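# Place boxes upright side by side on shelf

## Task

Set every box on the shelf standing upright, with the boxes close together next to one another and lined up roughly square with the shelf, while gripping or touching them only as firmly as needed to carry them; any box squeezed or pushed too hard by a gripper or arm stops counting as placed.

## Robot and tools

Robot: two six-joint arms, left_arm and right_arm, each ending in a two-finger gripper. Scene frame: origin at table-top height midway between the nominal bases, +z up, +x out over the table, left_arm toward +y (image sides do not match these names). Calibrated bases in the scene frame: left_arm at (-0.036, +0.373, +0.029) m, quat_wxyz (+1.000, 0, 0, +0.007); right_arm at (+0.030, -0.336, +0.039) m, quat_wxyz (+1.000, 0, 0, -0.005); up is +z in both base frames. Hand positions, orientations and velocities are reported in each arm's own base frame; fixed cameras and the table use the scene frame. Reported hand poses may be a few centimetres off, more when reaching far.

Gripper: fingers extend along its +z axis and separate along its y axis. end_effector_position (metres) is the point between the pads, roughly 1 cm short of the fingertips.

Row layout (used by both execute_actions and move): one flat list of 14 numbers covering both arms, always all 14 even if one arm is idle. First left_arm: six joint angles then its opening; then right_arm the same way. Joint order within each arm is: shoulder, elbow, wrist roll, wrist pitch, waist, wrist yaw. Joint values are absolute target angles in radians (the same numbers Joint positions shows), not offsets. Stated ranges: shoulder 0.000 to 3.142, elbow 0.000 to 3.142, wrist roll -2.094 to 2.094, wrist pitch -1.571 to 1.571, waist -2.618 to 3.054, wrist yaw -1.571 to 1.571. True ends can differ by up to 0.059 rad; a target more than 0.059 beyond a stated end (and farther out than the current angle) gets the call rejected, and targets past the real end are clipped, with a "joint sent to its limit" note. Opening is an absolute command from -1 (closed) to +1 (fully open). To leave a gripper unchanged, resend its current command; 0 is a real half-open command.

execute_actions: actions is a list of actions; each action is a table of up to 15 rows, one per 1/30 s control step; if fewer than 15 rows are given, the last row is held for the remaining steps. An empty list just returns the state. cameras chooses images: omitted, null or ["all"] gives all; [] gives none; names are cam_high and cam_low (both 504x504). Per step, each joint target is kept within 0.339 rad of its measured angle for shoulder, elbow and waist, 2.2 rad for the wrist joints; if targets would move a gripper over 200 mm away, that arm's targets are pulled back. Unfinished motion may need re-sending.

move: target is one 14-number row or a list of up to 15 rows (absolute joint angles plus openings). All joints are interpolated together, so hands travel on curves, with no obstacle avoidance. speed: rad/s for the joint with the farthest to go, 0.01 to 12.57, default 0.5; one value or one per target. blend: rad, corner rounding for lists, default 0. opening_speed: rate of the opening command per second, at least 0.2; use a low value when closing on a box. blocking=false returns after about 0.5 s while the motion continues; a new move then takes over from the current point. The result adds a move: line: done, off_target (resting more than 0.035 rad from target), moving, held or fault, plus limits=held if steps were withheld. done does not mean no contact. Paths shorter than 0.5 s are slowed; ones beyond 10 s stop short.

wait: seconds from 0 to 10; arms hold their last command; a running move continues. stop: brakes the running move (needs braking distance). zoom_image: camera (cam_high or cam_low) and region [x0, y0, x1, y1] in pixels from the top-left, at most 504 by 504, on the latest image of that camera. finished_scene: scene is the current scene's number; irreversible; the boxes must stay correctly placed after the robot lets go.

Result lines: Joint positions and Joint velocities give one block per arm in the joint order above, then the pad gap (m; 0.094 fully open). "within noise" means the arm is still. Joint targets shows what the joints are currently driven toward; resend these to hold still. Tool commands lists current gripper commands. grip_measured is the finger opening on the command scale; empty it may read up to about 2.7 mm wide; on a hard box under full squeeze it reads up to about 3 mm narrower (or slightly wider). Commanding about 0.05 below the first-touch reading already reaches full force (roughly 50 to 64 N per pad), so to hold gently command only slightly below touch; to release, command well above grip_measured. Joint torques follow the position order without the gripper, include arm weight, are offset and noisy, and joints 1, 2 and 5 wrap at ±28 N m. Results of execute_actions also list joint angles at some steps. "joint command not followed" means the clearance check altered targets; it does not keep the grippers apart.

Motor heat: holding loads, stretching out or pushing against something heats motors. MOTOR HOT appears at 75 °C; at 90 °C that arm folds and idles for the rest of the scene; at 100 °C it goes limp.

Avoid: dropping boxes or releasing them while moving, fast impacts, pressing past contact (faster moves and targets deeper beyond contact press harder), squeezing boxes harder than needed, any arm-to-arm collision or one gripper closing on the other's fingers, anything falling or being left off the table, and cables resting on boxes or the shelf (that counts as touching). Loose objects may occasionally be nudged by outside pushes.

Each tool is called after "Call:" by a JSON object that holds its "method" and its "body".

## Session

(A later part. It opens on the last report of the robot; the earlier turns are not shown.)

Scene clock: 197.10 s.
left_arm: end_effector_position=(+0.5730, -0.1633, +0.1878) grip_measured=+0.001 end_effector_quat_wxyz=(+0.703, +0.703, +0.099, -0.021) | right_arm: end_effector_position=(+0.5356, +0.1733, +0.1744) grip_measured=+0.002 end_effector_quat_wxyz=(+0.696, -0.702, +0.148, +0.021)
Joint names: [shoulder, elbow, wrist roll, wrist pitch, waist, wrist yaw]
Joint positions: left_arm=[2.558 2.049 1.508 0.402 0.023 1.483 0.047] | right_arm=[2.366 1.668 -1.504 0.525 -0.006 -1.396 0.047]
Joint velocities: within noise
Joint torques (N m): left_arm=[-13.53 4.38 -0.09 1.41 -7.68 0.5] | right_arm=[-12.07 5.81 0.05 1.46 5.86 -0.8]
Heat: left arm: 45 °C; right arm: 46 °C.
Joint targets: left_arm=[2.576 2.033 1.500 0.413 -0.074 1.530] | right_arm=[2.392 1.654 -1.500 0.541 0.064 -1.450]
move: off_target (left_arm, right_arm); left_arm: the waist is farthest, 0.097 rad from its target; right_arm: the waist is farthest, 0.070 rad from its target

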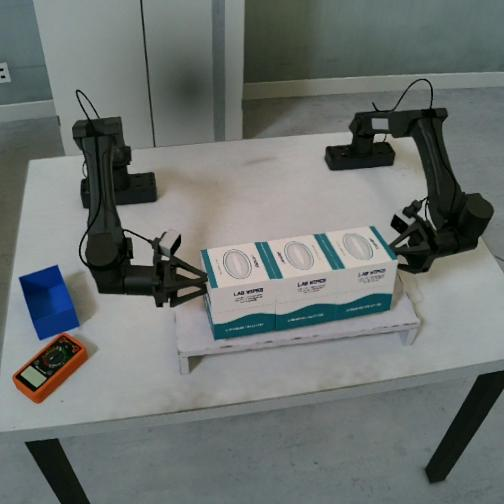

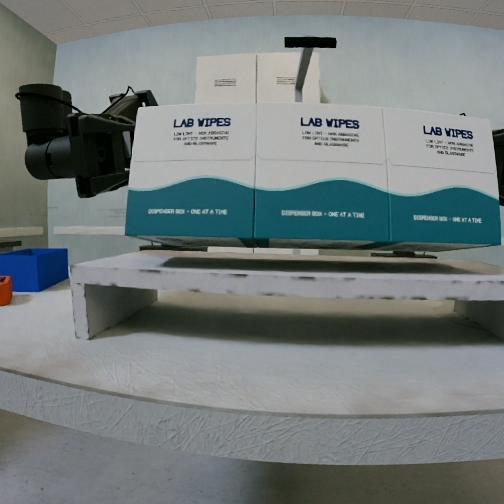

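Call:
{"method": "move", "body": {"target": [2.485,1.796,1.5,0.559,-0.069,1.53,0,2.383,1.57,-1.5,0.616,0.062,-1.45,0], "speed": 0.1}}

Call:
{"method": "zoom_image", "body": {"camera": "cam_high", "region": [140, 170, 430, 400]}}

Call:
{"method": "zoom_image", "body": {"camera": "cam_low", "region": [60, 80, 504, 350]}}

Scene clock: 208.80 s.
left_arm: end_effector_position=(+0.5500, -0.1638, +0.1667) grip_measured=+0.001 end_effector_quat_wxyz=(+0.705, +0.704, +0.091, -0.013) | right_arm: end_effector_position=(+0.5275, +0.1732, +0.1581) grip_measured=+0.002 end_effector_quat_wxyz=(+0.696, -0.702, +0.147, +0.016)
Joint names: [shoulder, elbow, wrist roll, wrist pitch, waist, wrist yaw]
Joint positions: left_arm=[2.495 1.829 1.502 0.587 0.023 1.483 0.047] | right_arm=[2.366 1.591 -1.504 0.61 -0.006 -1.391 0.047]
Joint velocities: within noise
Joint torques (N m): left_arm=[-15.05 3 -0.04 1.03 -7.35 0.48] | right_arm=[-12.57 5.04 0.05 1.38 5.67 -0.86]
Heat: left arm: 45 °C; right arm: 46 °C.
Joint targets: left_arm=[2.485 1.796 1.500 0.559 -0.069 1.530] | right_arm=[2.383 1.570 -1.500 0.616 0.062 -1.450]
move: off_target (left_arm, right_arm); left_arm: the waist is farthest, 0.092 rad from its target; right_arm: the waist is farthest, 0.068 rad from its target

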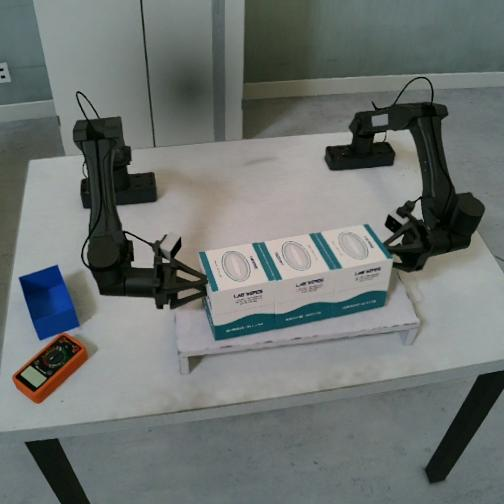

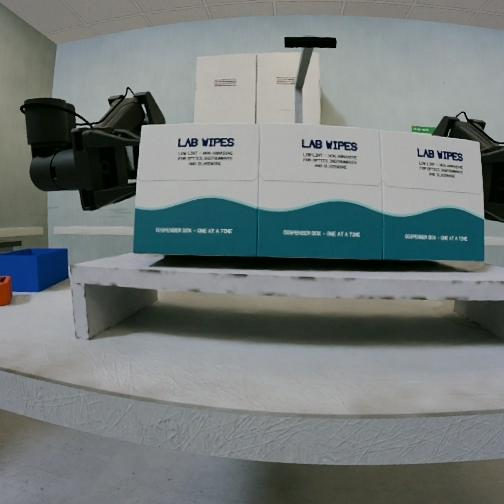

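Scaled by 1.738 from the camera's 504x504 image, which has a finer 720x720 frame.

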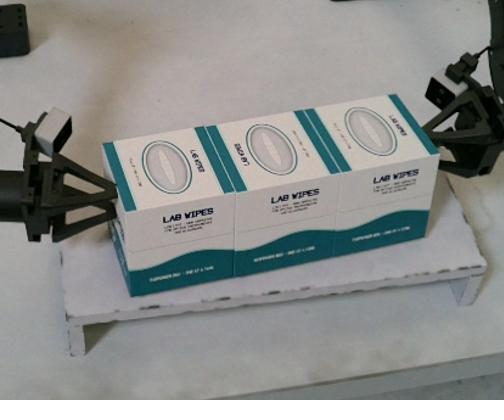

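Scaled by 1.135 from the camera's 504x504 image, which has a finer 720x720 frame.

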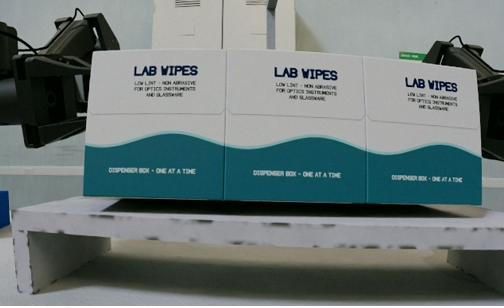

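Call:
{"method": "zoom_image", "body": {"camera": "cam_high", "region": [160, 270, 310, 390]}}

Call:
{"method": "zoom_image", "body": {"camera": "cam_high", "region": [290, 250, 440, 370]}}

Call:
{"method": "zoom_image", "body": {"camera": "cam_low", "region": [110, 220, 504, 320]}}

Scaled by 3.360 from the camera's 504x504 image, which has a finer 720x720 frame.

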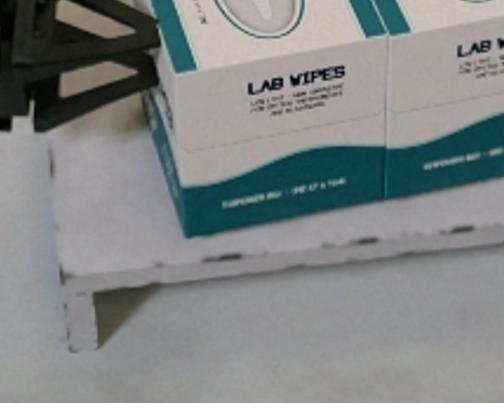

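Scaled by 3.360 from the camera's 504x504 image, which has a finer 720x720 frame.

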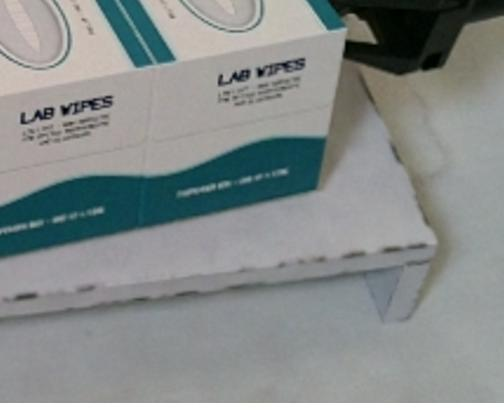

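Scaled by 1.279 from the camera's 504x504 image, which has a finer 720x720 frame.

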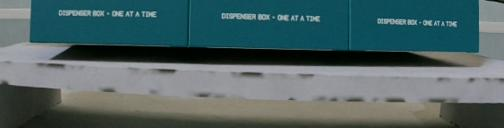

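Call:
{"method": "move", "body": {"target": [2.38,1.622,1.5,0.65,-0.065,1.53,0,2.416,1.70,-1.5,0.555,0.064,-1.45,0], "speed": 0.1}}

Call:
{"method": "zoom_image", "body": {"camera": "cam_high", "region": [160, 270, 310, 390]}}

Call:
{"method": "zoom_image", "body": {"camera": "cam_high", "region": [290, 250, 440, 370]}}

Call:
{"method": "zoom_image", "body": {"camera": "cam_low", "region": [110, 200, 504, 320]}}

Scene clock: 227.43 s.
left_arm: end_effector_position=(+0.5186, -0.1694, +0.1629) grip_measured=+0.001 end_effector_quat_wxyz=(+0.704, +0.704, +0.088, -0.031) | right_arm: end_effector_position=(+0.5403, +0.1726, +0.1641) grip_measured=+0.002 end_effector_quat_wxyz=(+0.696, -0.702, +0.150, +0.008)
Joint names: [shoulder, elbow, wrist roll, wrist pitch, waist, wrist yaw]
Joint positions: left_arm=[2.404 1.645 1.501 0.66 0.014 1.505 0.047] | right_arm=[2.389 1.662 -1.507 0.566 -0.006 -1.375 0.047]
Joint velocities: within noise
Joint torques (N m): left_arm=[-15.31 3.4 -0.02 1.21 -6.3 0.3] | right_arm=[-12.08 10.1 0.11 1.21 5.85 -1.07]
Heat: left arm: 50 °C; right arm: 47 °C.
Joint targets: left_arm=[2.380 1.622 1.500 0.650 -0.065 1.530] | right_arm=[2.416 1.700 -1.500 0.555 0.064 -1.450]
move: off_target (left_arm, right_arm); left_arm: the waist is farthest, 0.079 rad from its target; right_arm: the wrist yaw is farthest, 0.075 rad from its target

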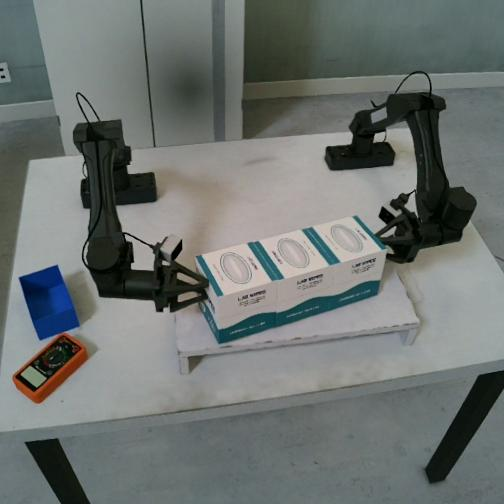

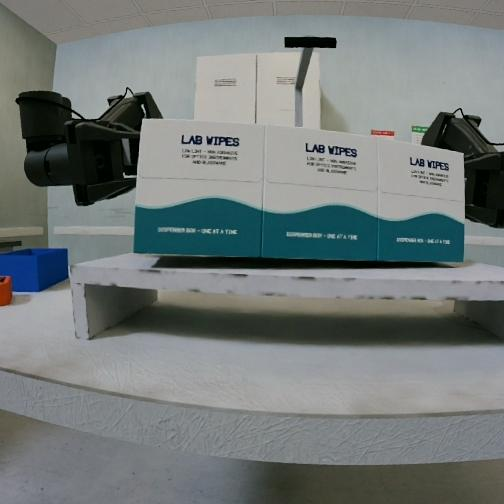

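Scaled by 3.360 from the camera's 504x504 image, which has a finer 720x720 frame.

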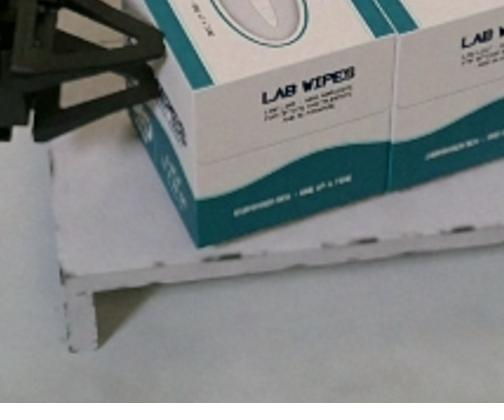

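Scaled by 3.360 from the camera's 504x504 image, which has a finer 720x720 frame.

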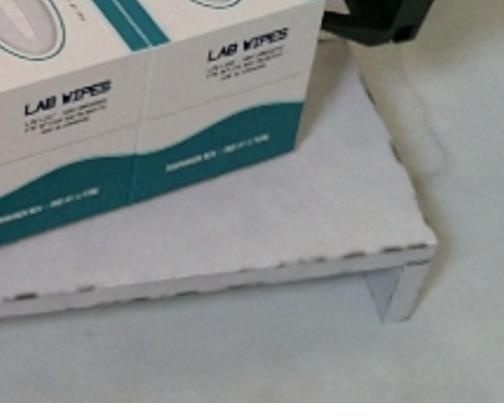

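Scaled by 1.279 from the camera's 504x504 image, which has a finer 720x720 frame.

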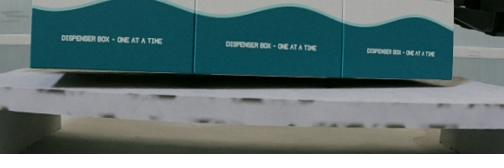

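Call:
{"method": "move", "body": {"target": [2.614,2.112,1.5,0.41,-0.074,1.53,0,2.294,1.475,-1.5,0.645,0.064,-1.45,0], "speed": 0.12}}

Call:
{"method": "zoom_image", "body": {"camera": "cam_high", "region": [160, 270, 310, 390]}}

Call:
{"method": "zoom_image", "body": {"camera": "cam_high", "region": [290, 250, 440, 370]}}

Call:
{"method": "zoom_image", "body": {"camera": "cam_low", "region": [110, 200, 504, 320]}}

Scene clock: 243.77 s.
left_arm: end_effector_position=(+0.5716, -0.1695, +0.1768) grip_measured=+0.001 end_effector_quat_wxyz=(+0.704, +0.704, +0.087, -0.031) | right_arm: end_effector_position=(+0.5184, +0.1683, +0.1534) grip_measured=+0.002 end_effector_quat_wxyz=(+0.696, -0.702, +0.154, +0.004)
Joint names: [shoulder, elbow, wrist roll, wrist pitch, waist, wrist yaw]
Joint positions: left_arm=[2.595 2.072 1.508 0.419 0.013 1.505 0.047] | right_arm=[2.33 1.503 -1.509 0.665 -0.014 -1.372 0.047]
Joint velocities: within noise
Joint torques (N m): left_arm=[-13.61 8.57 -0.09 1.18 -6.94 0.31] | right_arm=[-16.72 4.37 0.11 1.14 6.57 -1.05]
Heat: left arm: 51 °C; right arm: 47 °C.
Joint targets: left_arm=[2.614 2.112 1.500 0.410 -0.074 1.530] | right_arm=[2.294 1.475 -1.500 0.645 0.064 -1.450]
move: off_target (left_arm, right_arm); left_arm: the waist is farthest, 0.087 rad from its target; right_arm: the waist is farthest, 0.078 rad from its target

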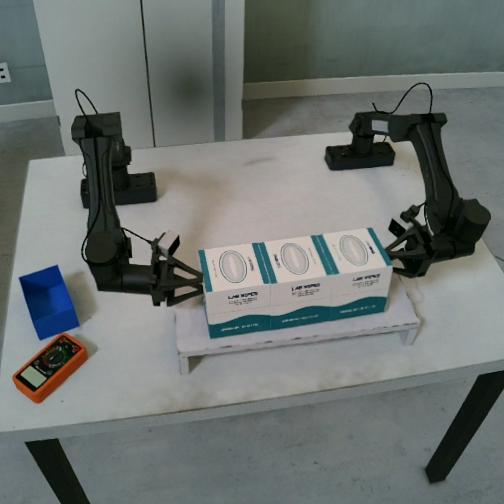

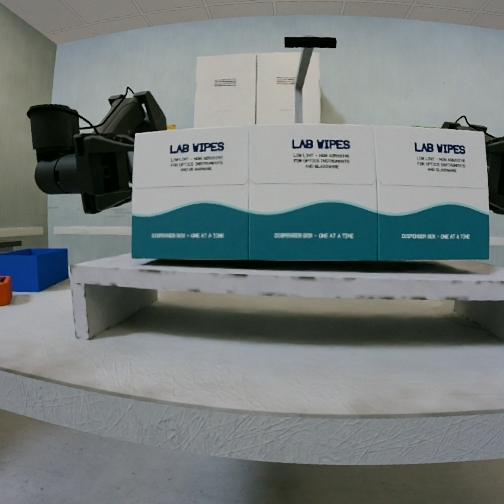

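Scaled by 3.360 from the camera's 504x504 image, which has a finer 720x720 frame.

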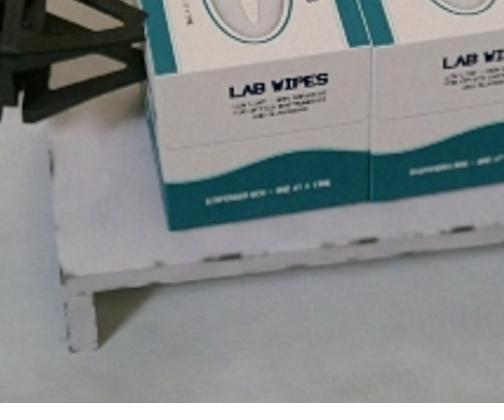

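Scaled by 3.360 from the camera's 504x504 image, which has a finer 720x720 frame.

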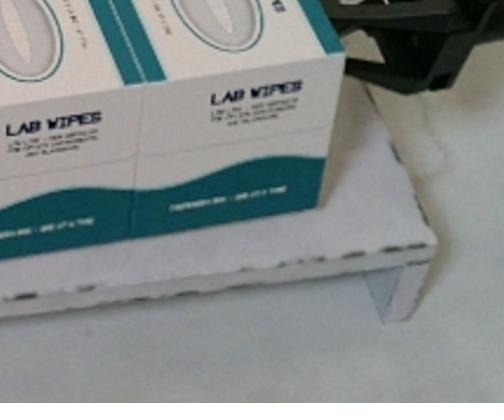

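Scaled by 1.279 from the camera's 504x504 image, which has a finer 720x720 frame.

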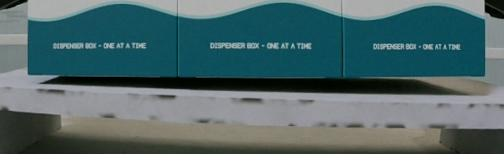

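Call:
{"method": "move", "body": {"target": [2.662,2.151,1.5,0.417,-0.074,1.53,0,2.294,1.475,-1.5,0.645,0.064,-1.45,0], "speed": 0.1}}

Call:
{"method": "zoom_image", "body": {"camera": "cam_low", "region": [110, 220, 310, 290]}}

Call:
{"method": "zoom_image", "body": {"camera": "cam_low", "region": [304, 220, 504, 290]}}

Scene clock: 249.97 s.
left_arm: end_effector_position=(+0.5787, -0.1693, +0.1678) grip_measured=+0.001 end_effector_quat_wxyz=(+0.704, +0.704, +0.089, -0.028) | right_arm: end_effector_position=(+0.5167, +0.1687, +0.1537) grip_measured=+0.002 end_effector_quat_wxyz=(+0.696, -0.702, +0.151, +0.007)
Joint names: [shoulder, elbow, wrist roll, wrist pitch, waist, wrist yaw]
Joint positions: left_arm=[2.637 2.116 1.509 0.418 0.013 1.497 0.047] | right_arm=[2.33 1.503 -1.507 0.666 -0.014 -1.382 0.047]
Joint velocities: within noise
Joint torques (N m): left_arm=[-13.39 8.16 -0.09 1.28 -6.94 0.39] | right_arm=[-16.7 4.38 0.1 1.13 6.58 -0.96]
Heat: left arm: 51 °C; right arm: 50 °C.
Joint targets: left_arm=[2.662 2.151 1.500 0.417 -0.074 1.530] | right_arm=[2.294 1.475 -1.500 0.645 0.064 -1.450]
move: off_target (left_arm, right_arm); left_arm: the waist is farthest, 0.087 rad from its target; right_arm: the waist is farthest, 0.078 rad from its target

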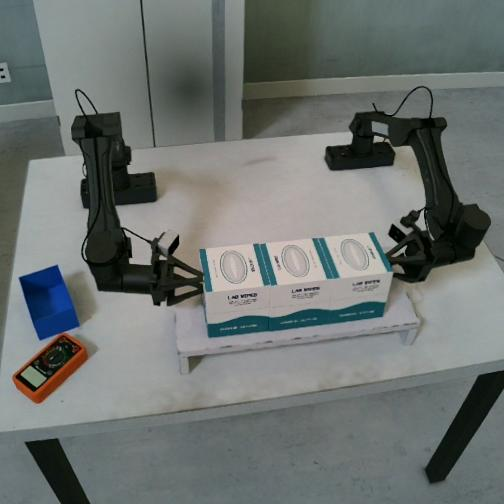

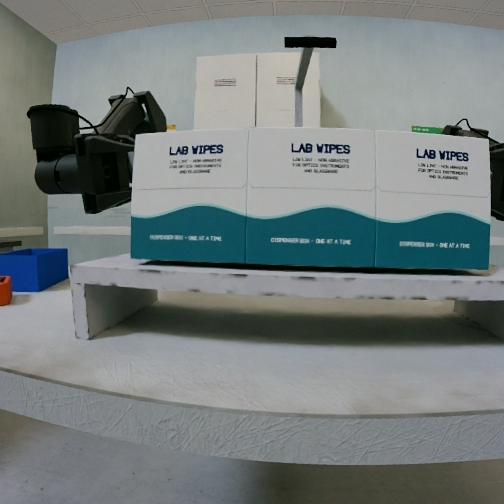

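Scaled by 2.520 from the camera's 504x504 image, which has a finer 720x720 frame.

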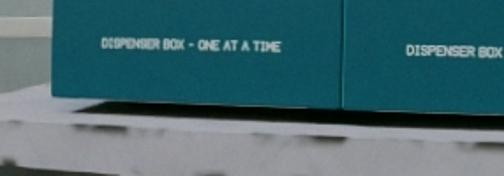

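Scaled by 2.520 from the camera's 504x504 image, which has a finer 720x720 frame.

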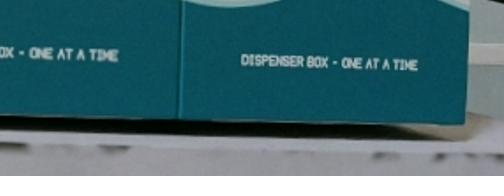

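Call:
{"method": "move", "body": {"target": [2.673,2.145,1.5,0.432,-0.074,1.53,0,2.312,1.463,-1.5,0.668,0.064,-1.45,0], "speed": 0.05}}

Call:
{"method": "zoom_image", "body": {"camera": "cam_low", "region": [110, 220, 310, 290]}}

Call:
{"method": "zoom_image", "body": {"camera": "cam_low", "region": [304, 220, 504, 290]}}

Scene clock: 264.20 s.
left_arm: end_effector_position=(+0.5796, -0.1692, +0.1666) grip_measured=+0.001 end_effector_quat_wxyz=(+0.704, +0.704, +0.087, -0.023) | right_arm: end_effector_position=(+0.5153, +0.1687, +0.1525) grip_measured=+0.002 end_effector_quat_wxyz=(+0.697, -0.701, +0.148, +0.005)
Joint names: [shoulder, elbow, wrist roll, wrist pitch, waist, wrist yaw]
Joint positions: left_arm=[2.641 2.116 1.509 0.431 0.013 1.494 0.047] | right_arm=[2.33 1.492 -1.503 0.687 -0.014 -1.382 0.047]
Joint velocities: within noise
Joint torques (N m): left_arm=[-12.86 7.68 -0.08 1.33 -6.74 0.4] | right_arm=[-15.08 4.27 0.04 1.14 6.58 -0.95]
Heat: left arm: 49 °C; right arm: 55 °C.
Joint targets: left_arm=[2.673 2.145 1.500 0.432 -0.074 1.530] | right_arm=[2.312 1.463 -1.500 0.668 0.064 -1.450]
move: off_target (left_arm, right_arm); left_arm: the waist is farthest, 0.087 rad from its target; right_arm: the waist is farthest, 0.078 rad from its target

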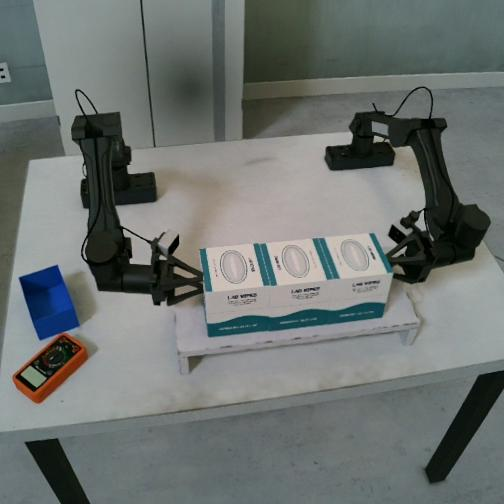

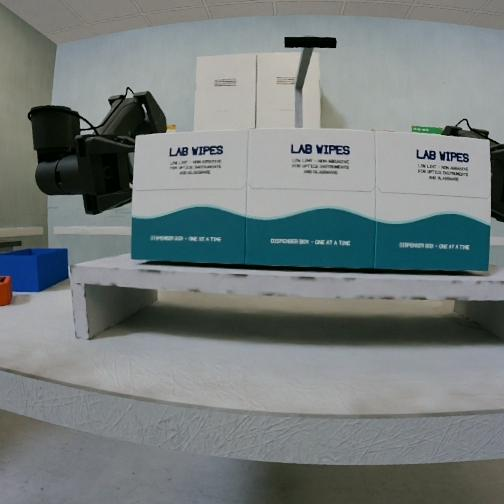

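Scaled by 2.520 from the camera's 504x504 image, which has a finer 720x720 frame.

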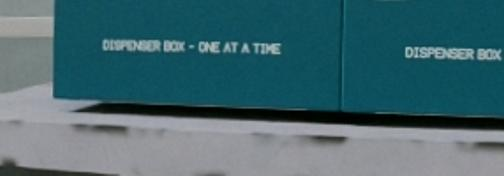

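Scaled by 2.520 from the camera's 504x504 image, which has a finer 720x720 frame.

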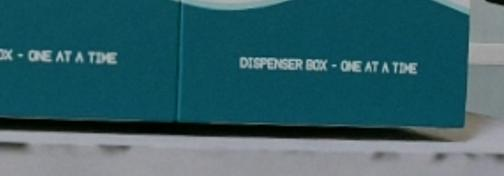

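Call:
{"method": "move", "body": {"target": [2.691,2.138,1.5,0.456,-0.074,1.53,0,2.330,1.449,-1.5,0.698,0.064,-1.45,0], "speed": 0.05}}

Call:
{"method": "zoom_image", "body": {"camera": "cam_low", "region": [110, 220, 310, 290]}}

Call:
{"method": "zoom_image", "body": {"camera": "cam_low", "region": [304, 220, 504, 290]}}

Scene clock: 267.67 s.
left_arm: end_effector_position=(+0.5817, -0.1691, +0.1635) grip_measured=+0.001 end_effector_quat_wxyz=(+0.705, +0.705, +0.081, -0.012) | right_arm: end_effector_position=(+0.5129, +0.1688, +0.1502) grip_measured=+0.002 end_effector_quat_wxyz=(+0.698, -0.701, +0.147, +0.005)
Joint names: [shoulder, elbow, wrist roll, wrist pitch, waist, wrist yaw]
Joint positions: left_arm=[2.651 2.116 1.509 0.465 0.013 1.486 0.047] | right_arm=[2.33 1.477 -1.498 0.711 -0.014 -1.384 0.047]
Joint velocities: within noise
Joint torques (N m): left_arm=[-12.3 7.09 -0.1 1.21 -6.95 0.46] | right_arm=[-13.45 4.29 -0.02 1.18 6.57 -0.91]
Heat: left arm: 49 °C; right arm: 56 °C.
Joint targets: left_arm=[2.691 2.138 1.500 0.456 -0.074 1.530] | right_arm=[2.330 1.449 -1.500 0.698 0.064 -1.450]
move: off_target (left_arm, right_arm); left_arm: the waist is farthest, 0.087 rad from its target; right_arm: the waist is farthest, 0.078 rad from its target

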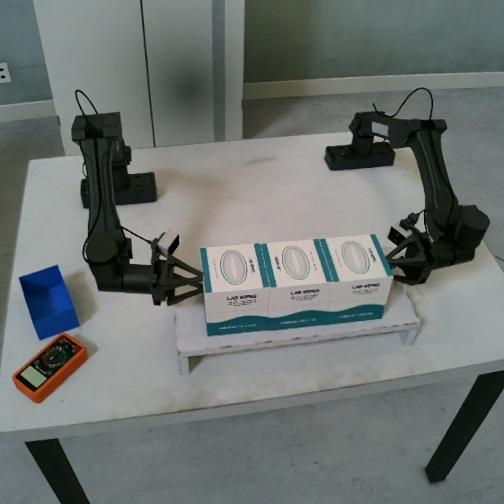

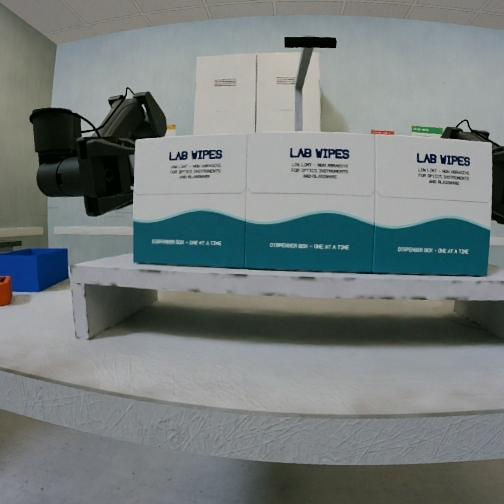

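Scaled by 2.520 from the camera's 504x504 image, which has a finer 720x720 frame.

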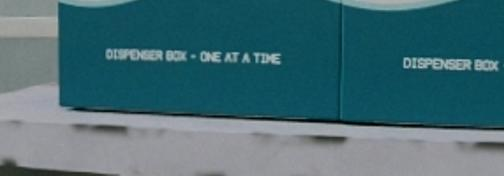

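Scaled by 2.520 from the camera's 504x504 image, which has a finer 720x720 frame.

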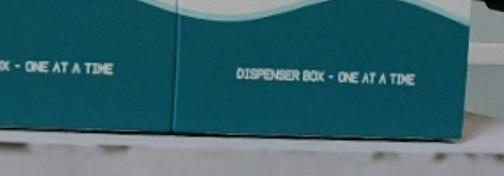

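Call:
{"method": "move", "body": {"target": [2.703,2.132,1.5,0.472,-0.074,1.53,0,2.342,1.441,-1.5,0.716,0.064,-1.45,0], "speed": 0.04}}

Call:
{"method": "zoom_image", "body": {"camera": "cam_low", "region": [110, 220, 310, 290]}}

Call:
{"method": "zoom_image", "body": {"camera": "cam_low", "region": [304, 220, 504, 290]}}

Call:
{"method": "zoom_image", "body": {"camera": "cam_high", "region": [150, 220, 430, 390]}}

Scene clock: 271.33 s.
left_arm: end_effector_position=(+0.5825, -0.1690, +0.1620) grip_measured=+0.001 end_effector_quat_wxyz=(+0.705, +0.705, +0.077, -0.007) | right_arm: end_effector_position=(+0.5116, +0.1689, +0.1495) grip_measured=+0.002 end_effector_quat_wxyz=(+0.698, -0.701, +0.144, +0.003)
Joint names: [shoulder, elbow, wrist roll, wrist pitch, waist, wrist yaw]
Joint positions: left_arm=[2.657 2.116 1.506 0.488 0.013 1.484 0.047] | right_arm=[2.33 1.469 -1.496 0.728 -0.014 -1.386 0.047]
Joint velocities: within noise
Joint torques (N m): left_arm=[-11.89 6.75 0.02 1.14 -6.9 0.47] | right_arm=[-12.45 4.3 -0.05 1.18 6.58 -0.89]
Heat: left arm: 49 °C; right arm: 55 °C.
Joint targets: left_arm=[2.703 2.132 1.500 0.472 -0.074 1.530] | right_arm=[2.342 1.441 -1.500 0.716 0.064 -1.450]
move: off_target (left_arm, right_arm); left_arm: the waist is farthest, 0.087 rad from its target; right_arm: the waist is farthest, 0.078 rad from its target

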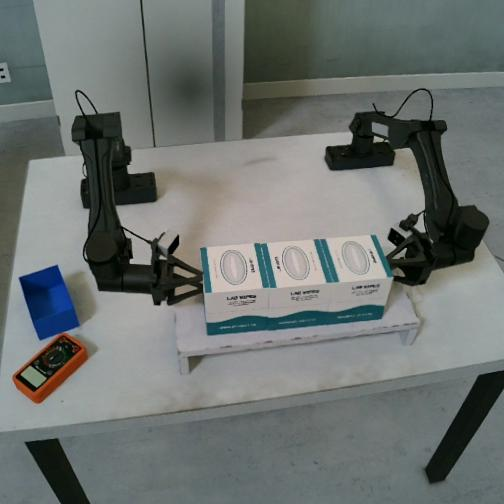

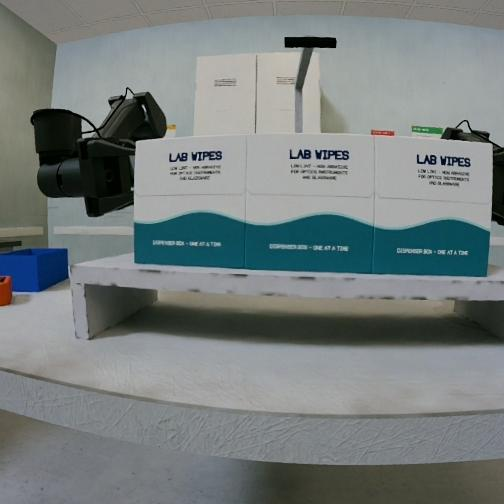

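Scaled by 2.520 from the camera's 504x504 image, which has a finer 720x720 frame.

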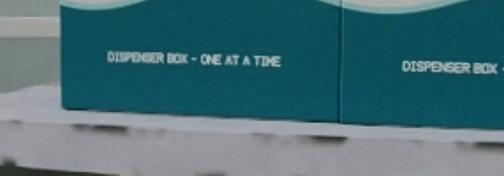

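Scaled by 2.520 from the camera's 504x504 image, which has a finer 720x720 frame.

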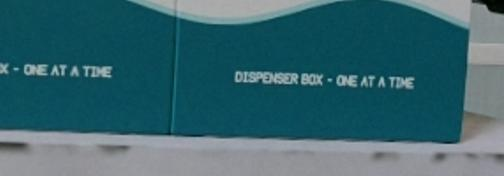

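Scaled by 1.800 from the camera's 504x504 image, which has a finer 720x720 frame.

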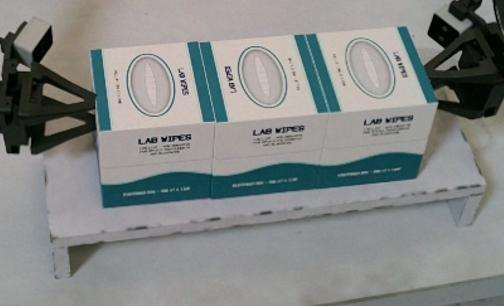

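Call:
{"method": "move", "body": {"target": [2.712,2.128,1.5,0.484,-0.074,1.53,0,2.354,1.434,-1.5,0.732,0.064,-1.45,0], "speed": 0.04}}

Call:
{"method": "zoom_image", "body": {"camera": "cam_low", "region": [110, 220, 310, 290]}}

Call:
{"method": "zoom_image", "body": {"camera": "cam_low", "region": [304, 220, 504, 290]}}

Call:
{"method": "zoom_image", "body": {"camera": "cam_high", "region": [150, 220, 430, 390]}}

Scene clock: 275.37 s.
left_arm: end_effector_position=(+0.5827, -0.1690, +0.1614) grip_measured=+0.001 end_effector_quat_wxyz=(+0.706, +0.705, +0.073, -0.002) | right_arm: end_effector_position=(+0.5105, +0.1689, +0.1492) grip_measured=+0.001 end_effector_quat_wxyz=(+0.699, -0.701, +0.140, +0.000)
Joint names: [shoulder, elbow, wrist roll, wrist pitch, waist, wrist yaw]
Joint positions: left_arm=[2.661 2.116 1.504 0.505 0.013 1.484 0.047] | right_arm=[2.33 1.462 -1.495 0.744 -0.014 -1.387 0.047]
Joint velocities: within noise
Joint torques (N m): left_arm=[-11.66 6.38 -0.04 1.07 -6.97 0.47] | right_arm=[-11.45 4.26 -0.05 1.2 6.6 -0.88]
Heat: left arm: 49 °C; right arm: 55 °C.
Joint targets: left_arm=[2.712 2.128 1.500 0.484 -0.074 1.530] | right_arm=[2.354 1.434 -1.500 0.732 0.064 -1.450]
move: off_target (left_arm, right_arm); left_arm: the waist is farthest, 0.087 rad from its target; right_arm: the waist is farthest, 0.078 rad from its target

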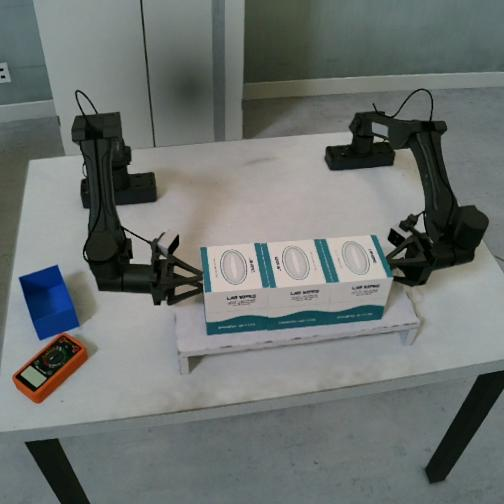

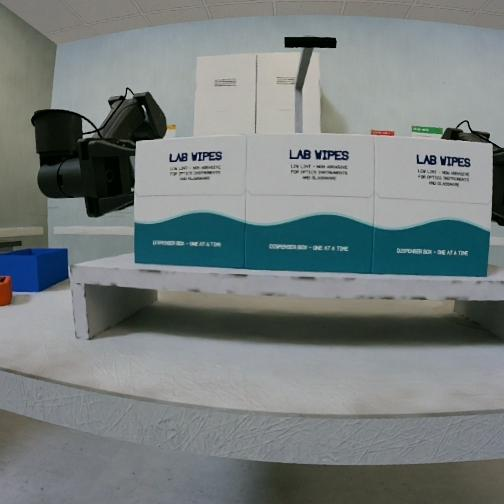

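Scaled by 2.520 from the camera's 504x504 image, which has a finer 720x720 frame.

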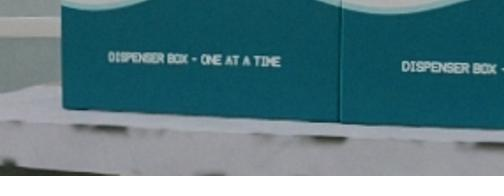

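Scaled by 2.520 from the camera's 504x504 image, which has a finer 720x720 frame.

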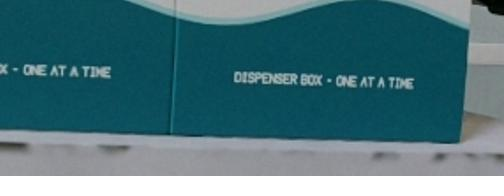

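Scaled by 1.800 from the camera's 504x504 image, which has a finer 720x720 frame.

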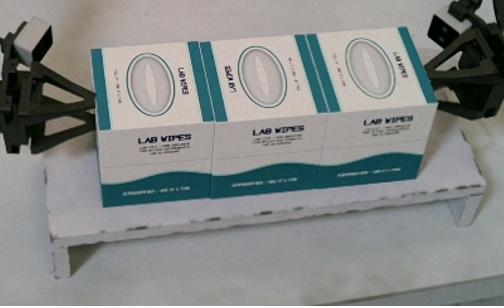

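Call:
{"method": "move", "body": {"target": [[2.712,2.128,1.5,0.484,0.015,1.51,0,2.354,1.434,-1.5,0.732,-0.016,-1.42,0],[2.69,2.128,1.5,0.484,0.1,1.5,0,2.34,1.434,-1.5,0.732,-0.11,-1.40,0]], "speed": 0.06}}

Call:
{"method": "zoom_image", "body": {"camera": "cam_high", "region": [150, 220, 430, 390]}}

Call:
{"method": "zoom_image", "body": {"camera": "cam_low", "region": [110, 120, 504, 320]}}

Scene clock: 283.43 s.
left_arm: end_effector_position=(+0.5950, -0.1205, +0.1544) grip_measured=+0.001 end_effector_quat_wxyz=(+0.705, +0.701, +0.105, +0.023) | right_arm: end_effector_position=(+0.5203, +0.1220, +0.1473) grip_measured=+0.001 end_effector_quat_wxyz=(+0.699, -0.695, +0.169, -0.026)
Joint names: [shoulder, elbow, wrist roll, wrist pitch, waist, wrist yaw]
Joint positions: left_arm=[2.674 2.116 1.504 0.509 0.095 1.485 0.047] | right_arm=[2.33 1.454 -1.499 0.745 -0.107 -1.401 0.047]
Joint velocities: within noise
Joint torques (N m): left_arm=[-14.12 6.38 -0.04 1.04 0.51 0.18] | right_arm=[-12.56 4.78 -0.01 1.18 -0.27 -0.13]
Heat: left arm: 48 °C; right arm: 54 °C.
Joint targets: left_arm=[2.690 2.128 1.500 0.484 0.100 1.500] | right_arm=[2.340 1.434 -1.500 0.732 -0.110 -1.400]
move: done

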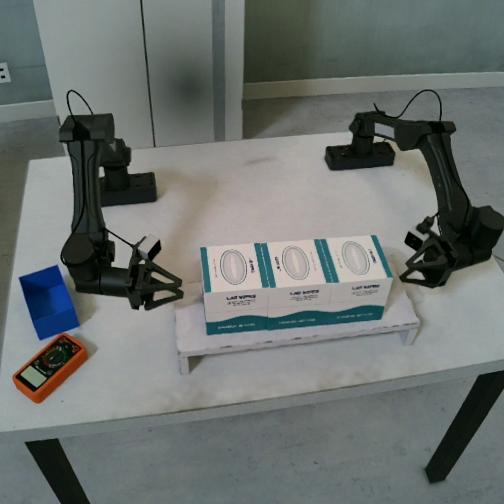

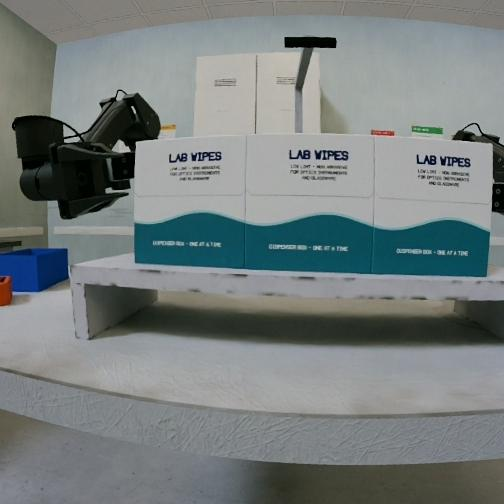

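Scaled by 1.800 from the camera's 504x504 image, which has a finer 720x720 frame.

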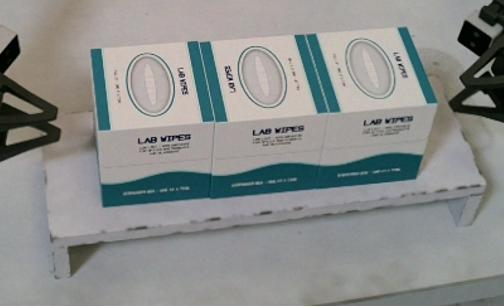

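Scaled by 1.279 from the camera's 504x504 image, which has a finer 720x720 frame.

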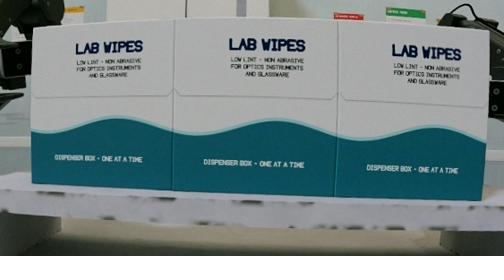

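Call:
{"method": "finished_scene", "body": {"scene": 1}}

The scene is finished: the task was done.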